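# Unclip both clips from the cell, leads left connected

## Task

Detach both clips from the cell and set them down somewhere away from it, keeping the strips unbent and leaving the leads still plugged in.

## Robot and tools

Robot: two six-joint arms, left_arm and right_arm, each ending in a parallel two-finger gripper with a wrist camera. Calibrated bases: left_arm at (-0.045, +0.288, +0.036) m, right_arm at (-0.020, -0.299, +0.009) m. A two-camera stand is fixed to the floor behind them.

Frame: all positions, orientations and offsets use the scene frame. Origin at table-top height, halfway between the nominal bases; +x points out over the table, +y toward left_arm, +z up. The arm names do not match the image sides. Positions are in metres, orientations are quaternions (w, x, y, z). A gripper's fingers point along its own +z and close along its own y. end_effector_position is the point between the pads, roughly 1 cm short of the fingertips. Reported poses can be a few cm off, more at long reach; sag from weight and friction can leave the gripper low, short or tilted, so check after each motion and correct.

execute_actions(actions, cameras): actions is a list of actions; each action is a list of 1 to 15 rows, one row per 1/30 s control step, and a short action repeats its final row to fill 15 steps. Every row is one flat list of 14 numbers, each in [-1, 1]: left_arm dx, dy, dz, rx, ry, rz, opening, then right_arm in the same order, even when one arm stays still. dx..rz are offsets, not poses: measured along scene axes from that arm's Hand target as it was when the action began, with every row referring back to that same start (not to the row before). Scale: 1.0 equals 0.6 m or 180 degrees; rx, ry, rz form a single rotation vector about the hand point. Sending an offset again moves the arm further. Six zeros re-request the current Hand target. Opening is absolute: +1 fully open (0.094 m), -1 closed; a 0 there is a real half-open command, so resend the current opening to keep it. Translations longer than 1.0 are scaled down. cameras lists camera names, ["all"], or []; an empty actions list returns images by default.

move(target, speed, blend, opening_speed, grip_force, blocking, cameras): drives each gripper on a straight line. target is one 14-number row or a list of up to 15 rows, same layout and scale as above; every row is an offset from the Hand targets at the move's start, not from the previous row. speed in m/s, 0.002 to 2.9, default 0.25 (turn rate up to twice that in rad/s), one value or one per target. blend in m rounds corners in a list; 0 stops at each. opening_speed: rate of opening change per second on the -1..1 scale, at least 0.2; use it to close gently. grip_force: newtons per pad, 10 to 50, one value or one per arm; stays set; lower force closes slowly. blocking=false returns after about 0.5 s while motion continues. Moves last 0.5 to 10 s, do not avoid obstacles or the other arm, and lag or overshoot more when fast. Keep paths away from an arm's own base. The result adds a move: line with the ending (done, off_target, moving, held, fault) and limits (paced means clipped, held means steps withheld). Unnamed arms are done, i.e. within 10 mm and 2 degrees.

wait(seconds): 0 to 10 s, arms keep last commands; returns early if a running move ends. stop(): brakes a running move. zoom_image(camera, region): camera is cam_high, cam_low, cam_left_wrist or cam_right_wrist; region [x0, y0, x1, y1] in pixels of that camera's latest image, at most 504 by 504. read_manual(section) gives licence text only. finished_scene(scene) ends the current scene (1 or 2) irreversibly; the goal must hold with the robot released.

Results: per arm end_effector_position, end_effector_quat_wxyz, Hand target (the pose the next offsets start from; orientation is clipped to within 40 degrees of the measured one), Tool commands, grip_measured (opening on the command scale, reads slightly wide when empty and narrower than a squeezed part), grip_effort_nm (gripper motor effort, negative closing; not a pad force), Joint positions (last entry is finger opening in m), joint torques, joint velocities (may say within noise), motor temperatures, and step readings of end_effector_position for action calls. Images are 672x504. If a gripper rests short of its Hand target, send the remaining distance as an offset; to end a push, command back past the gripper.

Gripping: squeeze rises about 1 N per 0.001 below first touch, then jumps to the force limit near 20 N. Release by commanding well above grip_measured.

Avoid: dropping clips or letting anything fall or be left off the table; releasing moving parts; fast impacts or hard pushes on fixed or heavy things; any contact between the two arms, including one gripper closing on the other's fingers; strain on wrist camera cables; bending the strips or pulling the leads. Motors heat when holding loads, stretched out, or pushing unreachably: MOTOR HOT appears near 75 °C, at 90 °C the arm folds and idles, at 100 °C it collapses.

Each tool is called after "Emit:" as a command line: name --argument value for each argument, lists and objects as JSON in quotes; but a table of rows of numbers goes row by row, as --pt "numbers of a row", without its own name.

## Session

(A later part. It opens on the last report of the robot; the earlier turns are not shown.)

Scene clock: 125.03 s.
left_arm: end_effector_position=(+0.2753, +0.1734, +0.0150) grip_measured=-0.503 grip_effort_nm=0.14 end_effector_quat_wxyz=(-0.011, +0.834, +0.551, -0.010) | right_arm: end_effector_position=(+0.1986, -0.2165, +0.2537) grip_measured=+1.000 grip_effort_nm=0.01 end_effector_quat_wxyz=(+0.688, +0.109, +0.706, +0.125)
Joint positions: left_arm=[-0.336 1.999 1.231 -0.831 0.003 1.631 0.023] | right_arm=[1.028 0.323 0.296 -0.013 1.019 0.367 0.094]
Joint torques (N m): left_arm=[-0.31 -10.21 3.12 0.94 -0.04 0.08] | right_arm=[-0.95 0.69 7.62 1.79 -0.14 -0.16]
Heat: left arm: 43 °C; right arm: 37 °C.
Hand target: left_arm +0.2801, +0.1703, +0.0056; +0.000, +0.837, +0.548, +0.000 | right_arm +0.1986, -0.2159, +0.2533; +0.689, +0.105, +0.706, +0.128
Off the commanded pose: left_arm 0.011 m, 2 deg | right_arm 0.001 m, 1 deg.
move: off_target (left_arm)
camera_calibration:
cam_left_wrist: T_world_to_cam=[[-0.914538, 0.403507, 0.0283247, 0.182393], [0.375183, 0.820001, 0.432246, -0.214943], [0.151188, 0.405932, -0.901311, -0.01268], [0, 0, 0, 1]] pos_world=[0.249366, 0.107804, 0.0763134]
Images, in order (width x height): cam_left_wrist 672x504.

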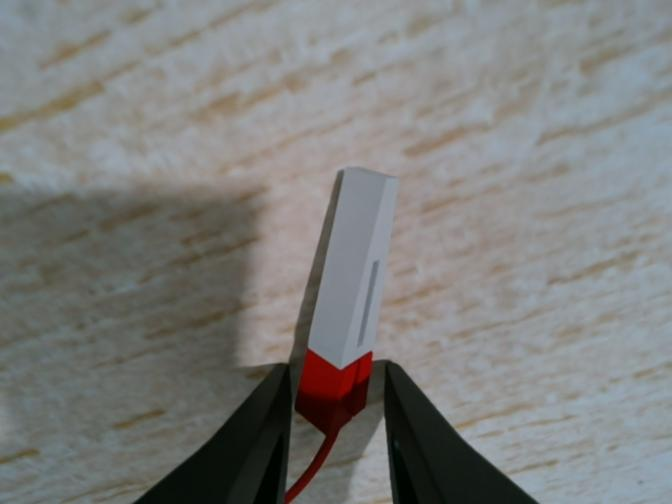

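Emit:
move --pt "0 0 0.08 0 0 0 -0.4 0 0.05 0 -0.1 0.1 0.1 1" --pt "-0.05 0.2 0.25 0 0 0 0 0.091 0.29 -0.105 -0.368 0.384 0.36 0.3" --blend 0.02 --cameras '["cam_right_wrist","cam_high","cam_left_wrist"]'

Scene clock: 140.20 s.
left_arm: end_effector_position=(+0.2454, +0.2888, +0.1416) grip_measured=-0.002 grip_effort_nm=0.11 end_effector_quat_wxyz=(-0.010, +0.833, +0.553, -0.018) | right_arm: end_effector_position=(+0.2523, -0.0481, +0.1847) grip_measured=+0.303 grip_effort_nm=-0.12 end_effector_quat_wxyz=(+0.016, -0.543, +0.840, -0.005)
Joint positions: left_arm=[0.01 1.684 1.353 -1.282 0.003 1.972 0.047] | right_arm=[0.734 1.959 1.98 -1.563 0.016 -0.397 0.061]
Joint torques (N m): left_arm=[0.43 -11.43 7.65 0.08 -0.05 0.2] | right_arm=[-0.03 -7.31 9.98 0.34 -0.14 -0.16]
Heat: left arm: 42 °C; right arm: 37 °C.
Hand target: left_arm +0.2500, +0.2904, +0.1556; +0.000, +0.837, +0.548, +0.000 | right_arm +0.2532, -0.0419, +0.1902; +0.001, -0.548, +0.836, -0.001
Off the commanded pose: left_arm 0.015 m, 3 deg | right_arm 0.008 m, 2 deg.
joint sent to its limit (right arm) — joint 4 (wrist pitch), lower limit. The joint targets are off in orientation, not in position.
move: off_target (left_arm); target 2's new opening was sent with left_arm's hand 0.015 m and 3 deg from that target
camera_calibration:
cam_left_wrist: T_world_to_cam=[[-0.91599, 0.399441, 0.0375501, 0.105077], [0.377351, 0.825963, 0.418798, -0.353431], [0.13627, 0.397784, -0.907303, 0.0660415], [0, 0, 0, 1]] pos_world=[0.220617, 0.223679, 0.20399]
cam_right_wrist: T_world_to_cam=[[0.909699, -0.414423, 0.026464, -0.25498], [-0.388575, -0.827016, 0.406268, 0.0201729], [-0.146481, -0.379865, -0.913371, 0.27751], [0, 0, 0, 1]] pos_world=[0.280444, 0.0164298, 0.252021]
Images, in order (width x height): cam_high 672x504, cam_left_wrist 672x504, cam_right_wrist 672x504.

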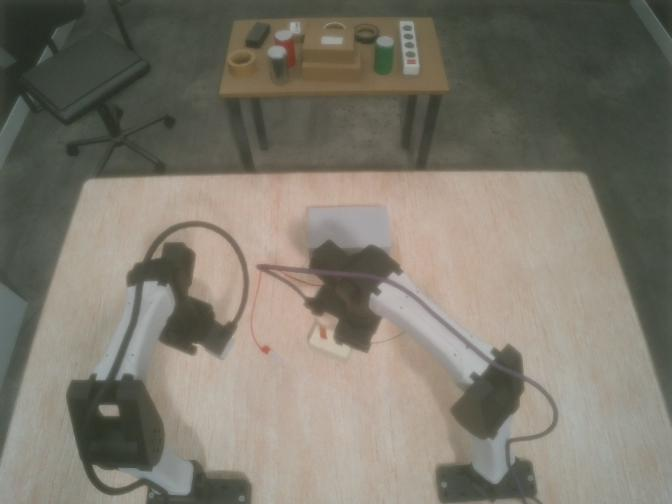

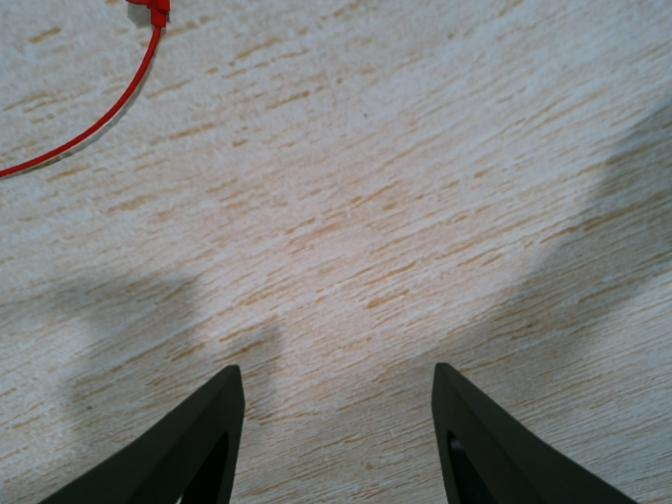

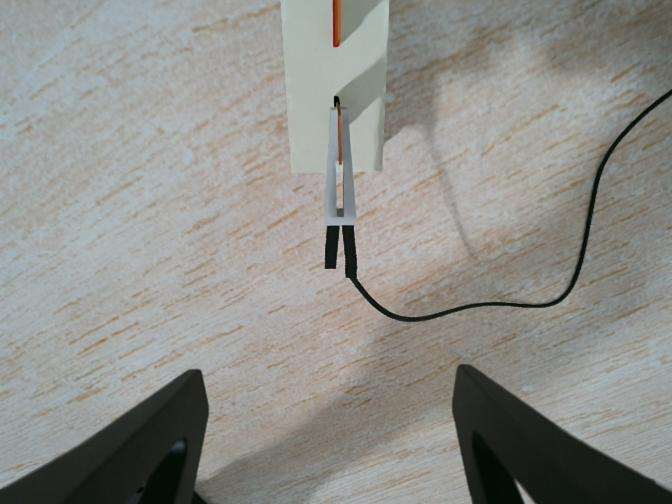

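Emit:
move --target '[0,0,0,0,0,0,0,0.008,0.0,-0.095,0,0,0,0]' --speed 0.15 --cameras '["cam_right_wrist"]'

Scene clock: 147.43 s.
left_arm: end_effector_position=(+0.2454, +0.2888, +0.1416) grip_measured=-0.002 grip_effort_nm=0.11 end_effector_quat_wxyz=(-0.010, +0.833, +0.553, -0.018) | right_arm: end_effector_position=(+0.2563, -0.0442, +0.1352) grip_measured=+0.003 grip_effort_nm=-0.12 end_effector_quat_wxyz=(-0.001, -0.546, +0.837, -0.008)
Joint positions: left_arm=[0.01 1.684 1.353 -1.282 0.003 1.972 0.047] | right_arm=[0.734 1.984 1.817 -1.409 0.016 -0.405 0.047]
Joint torques (N m): left_arm=[0.44 -11.45 7.65 0.08 -0.05 0.21] | right_arm=[-1.03 -7.8 6.97 0.41 -0.22 -0.11]
Heat: left arm: 42 °C; right arm: 37 °C.
Hand target: left_arm +0.2500, +0.2904, +0.1556; +0.000, +0.837, +0.548, +0.000 | right_arm +0.2580, -0.0419, +0.1332; +0.000, -0.548, +0.836, -0.001
Off the commanded pose: left_arm 0.015 m, 3 deg | right_arm 0.003 m, 1 deg.
move: off_target (left_arm)
camera_calibration:
cam_right_wrist: T_world_to_cam=[[0.913477, -0.40668, 0.0130746, -0.254595], [-0.371441, -0.820345, 0.434817, 0.0371062], [-0.166106, -0.402052, -0.900424, 0.236669], [0, 0, 0, 1]] pos_world=[0.285661, 0.0220542, 0.200296]
Images, in order (width x height): cam_right_wrist 672x504.

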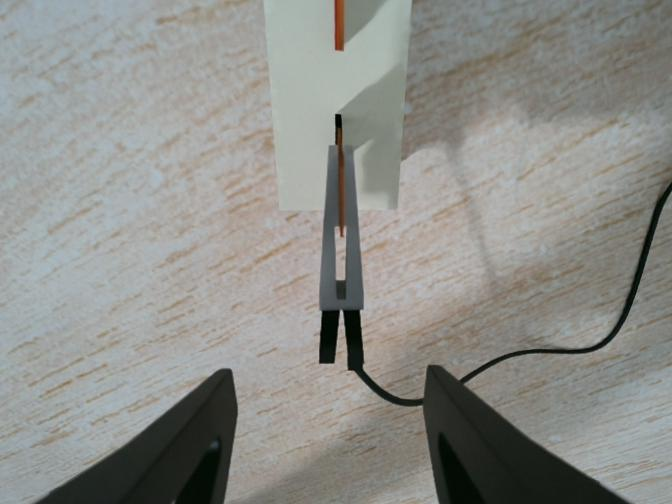

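Emit:
move --target '[0,0,0,0,0,0,0,0.0025,-0.005,-0.0535,0,0,0,-0.45]' --speed 0.1 --cameras '["cam_right_wrist","cam_low"]'

Emit:
zoom_image --camera "cam_low" --region '[220, 220, 320, 295]'

Scene clock: 155.07 s.
left_arm: end_effector_position=(+0.2454, +0.2888, +0.1416) grip_measured=-0.002 grip_effort_nm=0.11 end_effector_quat_wxyz=(-0.010, +0.833, +0.553, -0.018) | right_arm: end_effector_position=(+0.2585, -0.0467, +0.1023) grip_measured=-0.448 grip_effort_nm=-0.12 end_effector_quat_wxyz=(-0.002, -0.546, +0.837, -0.008)
Joint positions: left_arm=[0.01 1.684 1.353 -1.282 0.003 1.972 0.047] | right_arm=[0.725 1.984 1.687 -1.28 0.016 -0.413 0.026]
Joint torques (N m): left_arm=[0.43 -11.44 7.65 0.08 -0.05 0.2] | right_arm=[-0.92 -8.02 6.79 0.46 -0.16 -0.14]
Heat: left arm: 42 °C; right arm: 37 °C.
Hand target: left_arm +0.2500, +0.2904, +0.1556; +0.000, +0.837, +0.548, +0.000 | right_arm +0.2594, -0.0448, +0.1011; +0.001, -0.548, +0.836, -0.001
Off the commanded pose: left_arm 0.015 m, 3 deg | right_arm 0.002 m, 1 deg.
move: off_target (left_arm)
camera_calibration:
cam_right_wrist: T_world_to_cam=[[0.913489, -0.406678, 0.012266, -0.25706], [-0.370873, -0.819909, 0.436123, 0.0497891], [-0.167305, -0.402943, -0.899803, 0.206663], [0, 0, 0, 1]] pos_world=[0.287863, 0.0195553, 0.167395]
Images, in order (width x height): cam_low 672x504, cam_right_wrist 672x504.

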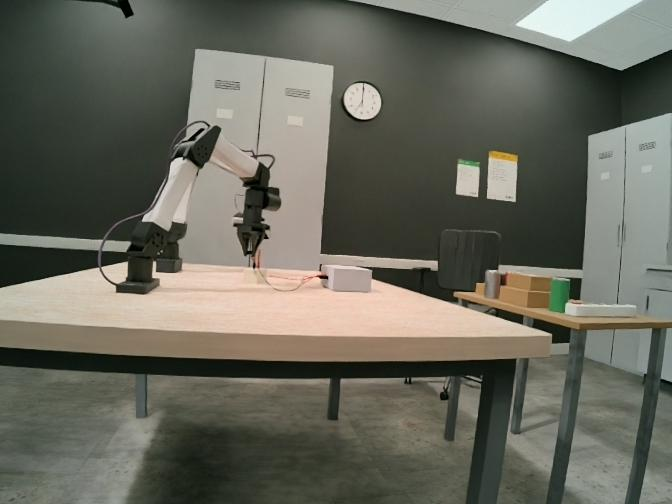

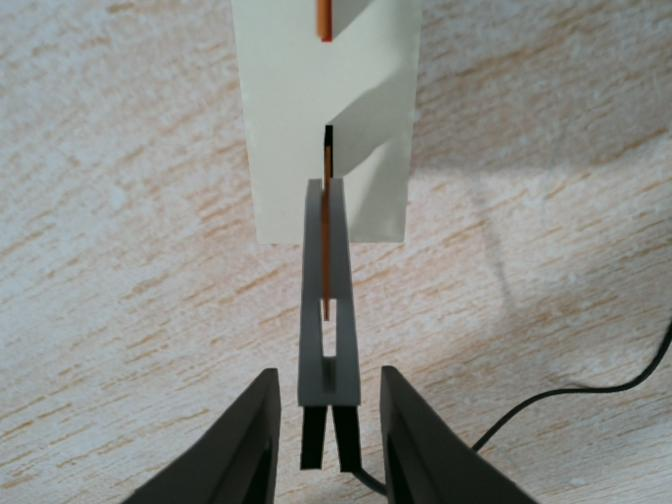

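Scaled by 5.040 from the camera's 672x504 image, which has a finer 960x720 frame.

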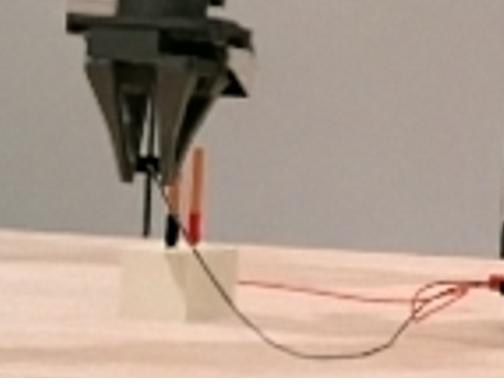

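Emit:
move --target '[0,0,0,0,0,0,0,0,0,0,0,0,0,-0.8]' --speed 0.05 --opening_speed 0.3 --cameras '["cam_right_wrist"]'

Scene clock: 158.07 s.
left_arm: end_effector_position=(+0.2454, +0.2888, +0.1416) grip_measured=-0.002 grip_effort_nm=0.11 end_effector_quat_wxyz=(-0.010, +0.833, +0.553, -0.018) | right_arm: end_effector_position=(+0.2585, -0.0466, +0.1023) grip_measured=-0.797 grip_effort_nm=-0.96 end_effector_quat_wxyz=(-0.002, -0.546, +0.837, -0.008)
Joint positions: left_arm=[0.01 1.684 1.353 -1.282 0.003 1.972 0.047] | right_arm=[0.725 1.984 1.687 -1.28 0.016 -0.413 0.01]
Joint torques (N m): left_arm=[0.43 -11.44 7.64 0.08 -0.05 0.2] | right_arm=[-0.8 -8.12 6.75 0.46 -0.22 -0.14]
Heat: left arm: 41 °C; right arm: 37 °C.
Hand target: left_arm +0.2500, +0.2904, +0.1556; +0.000, +0.837, +0.548, +0.000 | right_arm +0.2594, -0.0449, +0.1011; +0.000, -0.548, +0.836, -0.001
Off the commanded pose: left_arm 0.015 m, 3 deg | right_arm 0.002 m, 1 deg.
move: off_target (left_arm)
camera_calibration:
cam_right_wrist: T_world_to_cam=[[0.913502, -0.406644, 0.0124621, -0.257148], [-0.370975, -0.820015, 0.435835, 0.0499873], [-0.167011, -0.402759, -0.89994, 0.206655], [0, 0, 0, 1]] pos_world=[0.287963, 0.019655, 0.167396]
Images, in order (width x height): cam_right_wrist 672x504.

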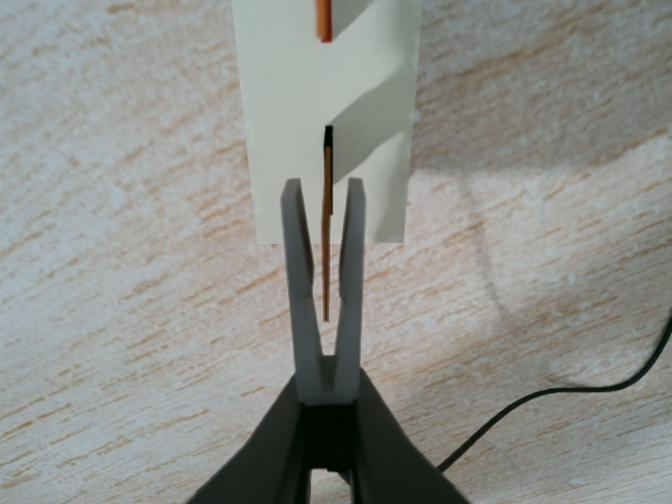

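Emit:
move --pt "0 0 0 0 0 0 0 0 0 0.06 0 0 0 -0.8" --pt "0 0 0 0 0 0 0 -0.045 -0.125 0.06 0 0 0 -0.8" --pt "0 0 0 0 0 0 0 -0.045 -0.125 -0.13 0 0 0 -0.8" --pt "0 0 0 0 0 0 0 -0.045 -0.125 -0.15 0 0 0 -0.8" --speed '[0.1,0.15,0.15,0.03]' --blend '[0.01,0.01,0.01,0]' --cameras '["cam_right_wrist","cam_low"]'

Scene clock: 165.27 s.
left_arm: end_effector_position=(+0.2454, +0.2888, +0.1416) grip_measured=-0.002 grip_effort_nm=0.11 end_effector_quat_wxyz=(-0.010, +0.833, +0.553, -0.018) | right_arm: end_effector_position=(+0.2323, -0.1218, +0.0148) grip_measured=-0.799 grip_effort_nm=-1.01 end_effector_quat_wxyz=(+0.000, -0.545, +0.838, -0.007)
Joint positions: left_arm=[0.01 1.684 1.353 -1.282 0.003 1.972 0.047] | right_arm=[0.602 1.819 1.101 -0.853 0.015 -0.534 0.009]
Joint torques (N m): left_arm=[0.43 -11.44 7.65 0.08 -0.05 0.2] | right_arm=[-0.55 -5.64 6.01 0.54 -0.2 -0.16]
Motor temperatures (°C): left_arm=[25 41 32 24 24 22 23] | right_arm=[23 28 37 32 22 21 24]
Heat: left arm: 41 °C; right arm: 37 °C.
Hand target: left_arm +0.2500, +0.2904, +0.1556; +0.000, +0.837, +0.548, +0.000 | right_arm +0.2325, -0.1199, +0.0111; +0.001, -0.548, +0.836, -0.001
Off the commanded pose: left_arm 0.015 m, 3 deg | right_arm 0.004 m, 1 deg.
move: off_target (left_arm); blend cut to 0.006 m at target 3
camera_calibration:
cam_right_wrist: T_world_to_cam=[[0.912517, -0.408834, 0.0129557, -0.262735], [-0.373893, -0.820844, 0.431763, 0.0174005], [-0.165885, -0.398835, -0.901894, 0.09348], [0, 0, 0, 1]] pos_world=[0.261763, -0.055849, 0.0802001]
Images, in order (width x height): cam_low 672x504, cam_right_wrist 672x504.

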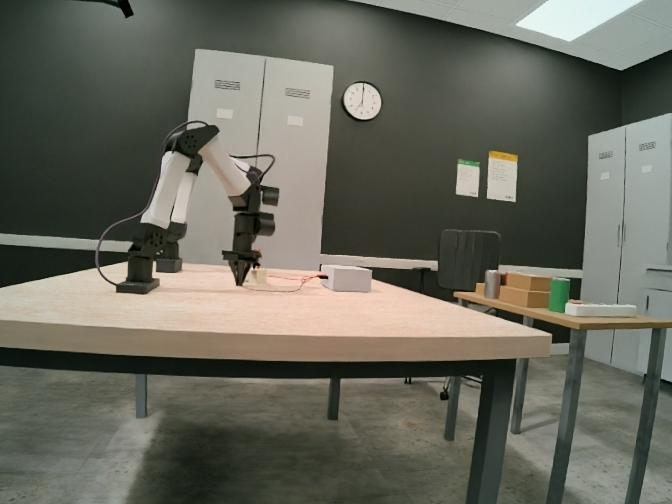

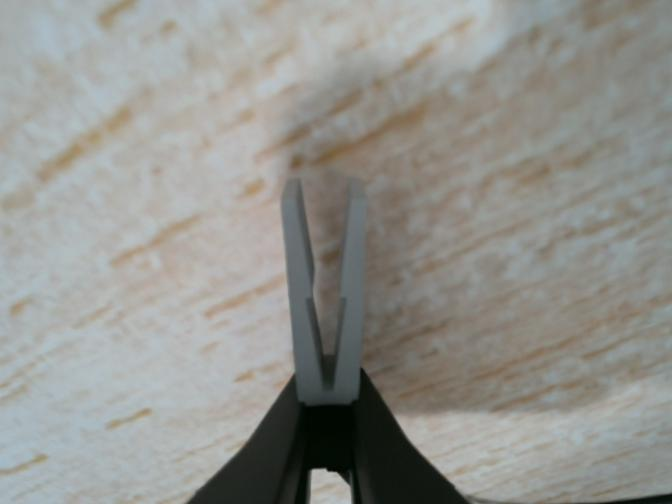

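Emit:
move --target '[0,0,0,0,0,0,0,0,0,-0.006,0,0,0,-0.8]' --speed 0.03

Emit:
move --target '[0,0,0,0,0,0,0,0,0,0,0,0,0,-0.4]' --opening_speed 0.3

Emit:
move --target '[0,0,0,0,0,0,0,0,0,0.2,0,0,0,-0.3]' --speed 0.12 --cameras '["all"]'

Emit:
zoom_image --camera "cam_low" --region '[220, 220, 320, 295]'

Emit:
zoom_image --camera "cam_high" --region '[220, 250, 420, 400]'

Scene clock: 170.10 s.
left_arm: end_effector_position=(+0.2454, +0.2888, +0.1416) grip_measured=-0.002 grip_effort_nm=0.11 end_effector_quat_wxyz=(-0.010, +0.833, +0.553, -0.018) | right_arm: end_effector_position=(+0.2337, -0.1208, +0.0146) grip_measured=-0.799 grip_effort_nm=-1.02 end_effector_quat_wxyz=(+0.004, -0.545, +0.838, -0.007)
Joint positions: left_arm=[0.01 1.684 1.353 -1.282 0.003 1.972 0.047] | right_arm=[0.602 1.819 1.1 -0.845 0.015 -0.534 0.009]
Joint torques (N m): left_arm=[0.43 -11.44 7.65 0.08 -0.05 0.2] | right_arm=[-0.68 -5.07 5.38 0.6 -0.2 -0.11]
Heat: left arm: 41 °C; right arm: 36 °C.
Hand target: left_arm +0.2500, +0.2904, +0.1556; +0.000, +0.837, +0.548, +0.000 | right_arm +0.2326, -0.1198, +0.0076; +0.001, -0.548, +0.836, -0.001
Off the commanded pose: left_arm 0.015 m, 3 deg | right_arm 0.007 m, 1 deg.
move: off_target (left_arm)

Scene clock: 171.63 s.
left_arm: end_effector_position=(+0.2454, +0.2888, +0.1416) grip_measured=-0.002 grip_effort_nm=0.11 end_effector_quat_wxyz=(-0.010, +0.833, +0.553, -0.018) | right_arm: end_effector_position=(+0.2356, -0.1193, +0.0147) grip_measured=-0.403 grip_effort_nm=0.15 end_effector_quat_wxyz=(+0.008, -0.546, +0.838, -0.007)
Joint positions: left_arm=[0.01 1.684 1.353 -1.282 0.003 1.972 0.047] | right_arm=[0.602 1.819 1.1 -0.835 0.014 -0.534 0.028]
Joint torques (N m): left_arm=[0.43 -11.45 7.66 0.08 -0.05 0.2] | right_arm=[-0.72 -5.11 5.35 0.57 -0.13 -0.15]
Heat: left arm: 41 °C; right arm: 36 °C.
Hand target: left_arm +0.2500, +0.2904, +0.1556; +0.000, +0.837, +0.548, +0.000 | right_arm +0.2325, -0.1198, +0.0076; +0.001, -0.548, +0.836, -0.001
Off the commanded pose: left_arm 0.015 m, 3 deg | right_arm 0.008 m, 1 deg.
move: off_target (left_arm)

Scene clock: 173.43 s.
left_arm: end_effector_position=(+0.2454, +0.2888, +0.1416) grip_measured=-0.002 grip_effort_nm=0.11 end_effector_quat_wxyz=(-0.010, +0.833, +0.553, -0.018) | right_arm: end_effector_position=(+0.2281, -0.1247, +0.1113) grip_measured=-0.303 grip_effort_nm=0.15 end_effector_quat_wxyz=(-0.026, -0.546, +0.838, -0.008)
Joint positions: left_arm=[0.01 1.684 1.353 -1.282 0.003 1.972 0.047] | right_arm=[0.602 1.745 1.409 -1.288 0.014 -0.534 0.033]
Joint torques (N m): left_arm=[0.43 -11.44 7.65 0.08 -0.05 0.2] | right_arm=[-0.81 -8.76 9.73 0.14 -0.2 -0.14]
Heat: left arm: 41 °C; right arm: 36 °C.
Hand target: left_arm +0.2500, +0.2904, +0.1556; +0.000, +0.837, +0.548, +0.000 | right_arm +0.2324, -0.1198, +0.1275; +0.000, -0.548, +0.836, -0.001
Off the commanded pose: left_arm 0.015 m, 3 deg | right_arm 0.018 m, 3 deg.
move: off_target (left_arm, right_arm)
camera_calibration:
cam_left_wrist: T_world_to_cam=[[-0.91599, 0.399441, 0.0375501, 0.105077], [0.377351, 0.825963, 0.418798, -0.353431], [0.13627, 0.397784, -0.907303, 0.0660415], [0, 0, 0, 1]] pos_world=[0.220617, 0.223679, 0.20399]
cam_right_wrist: T_world_to_cam=[[0.912657, -0.408489, -0.0139497, -0.258272], [-0.354116, -0.807296, 0.472097, -0.0355691], [-0.204108, -0.425922, -0.881436, 0.181723], [0, 0, 0, 1]] pos_world=[0.260209, -0.0568162, 0.173367]

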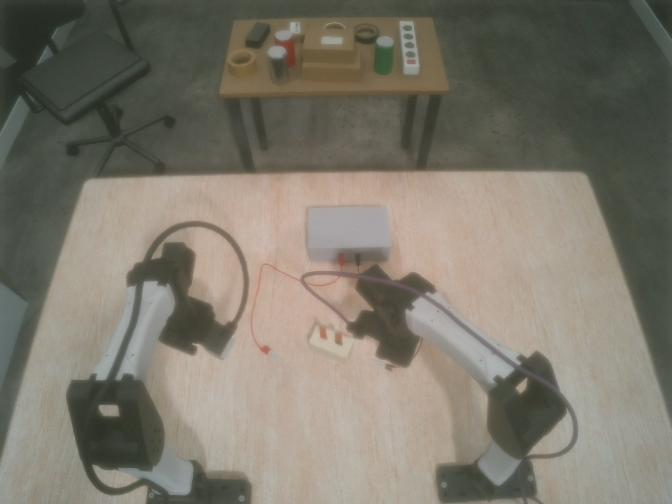

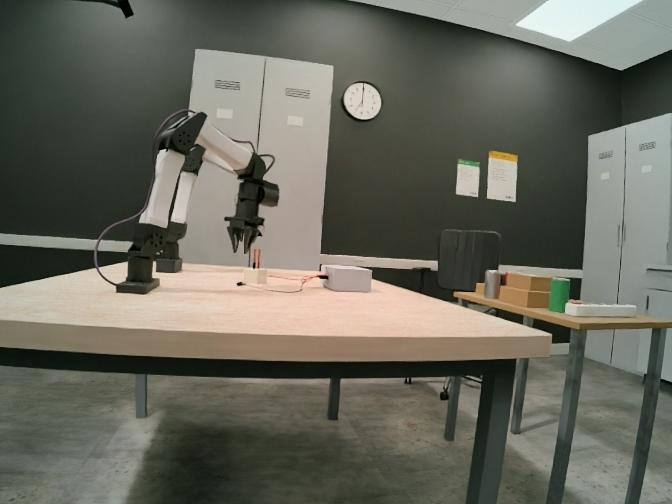

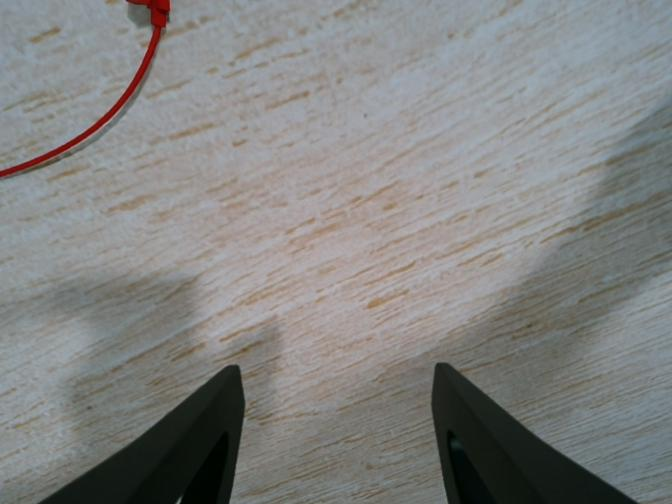

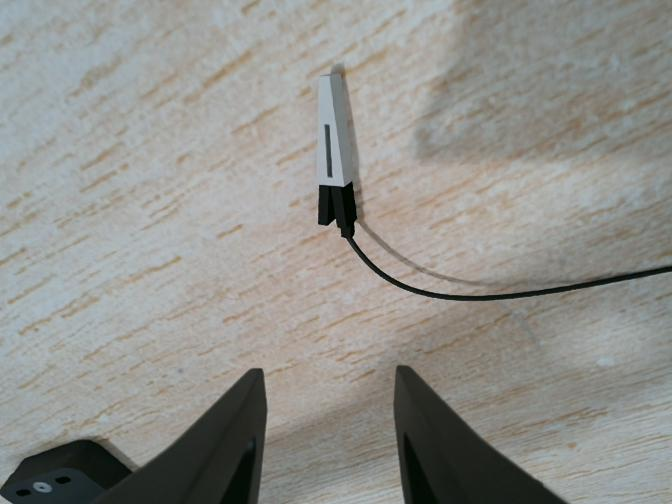

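Scaled by 5.040 from the camera's 672x504 image, which has a finer 960x720 frame.

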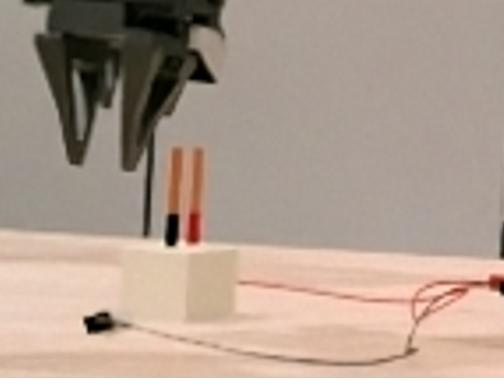

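Scaled by 2.520 from the camera's 672x504 image, which has a finer 960x720 frame.

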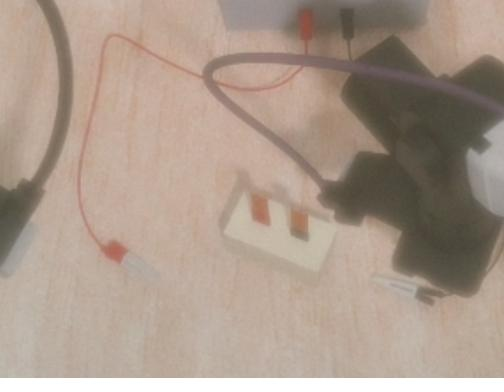

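Emit:
finished_scene --scene 1

The scene is finished: the task was done.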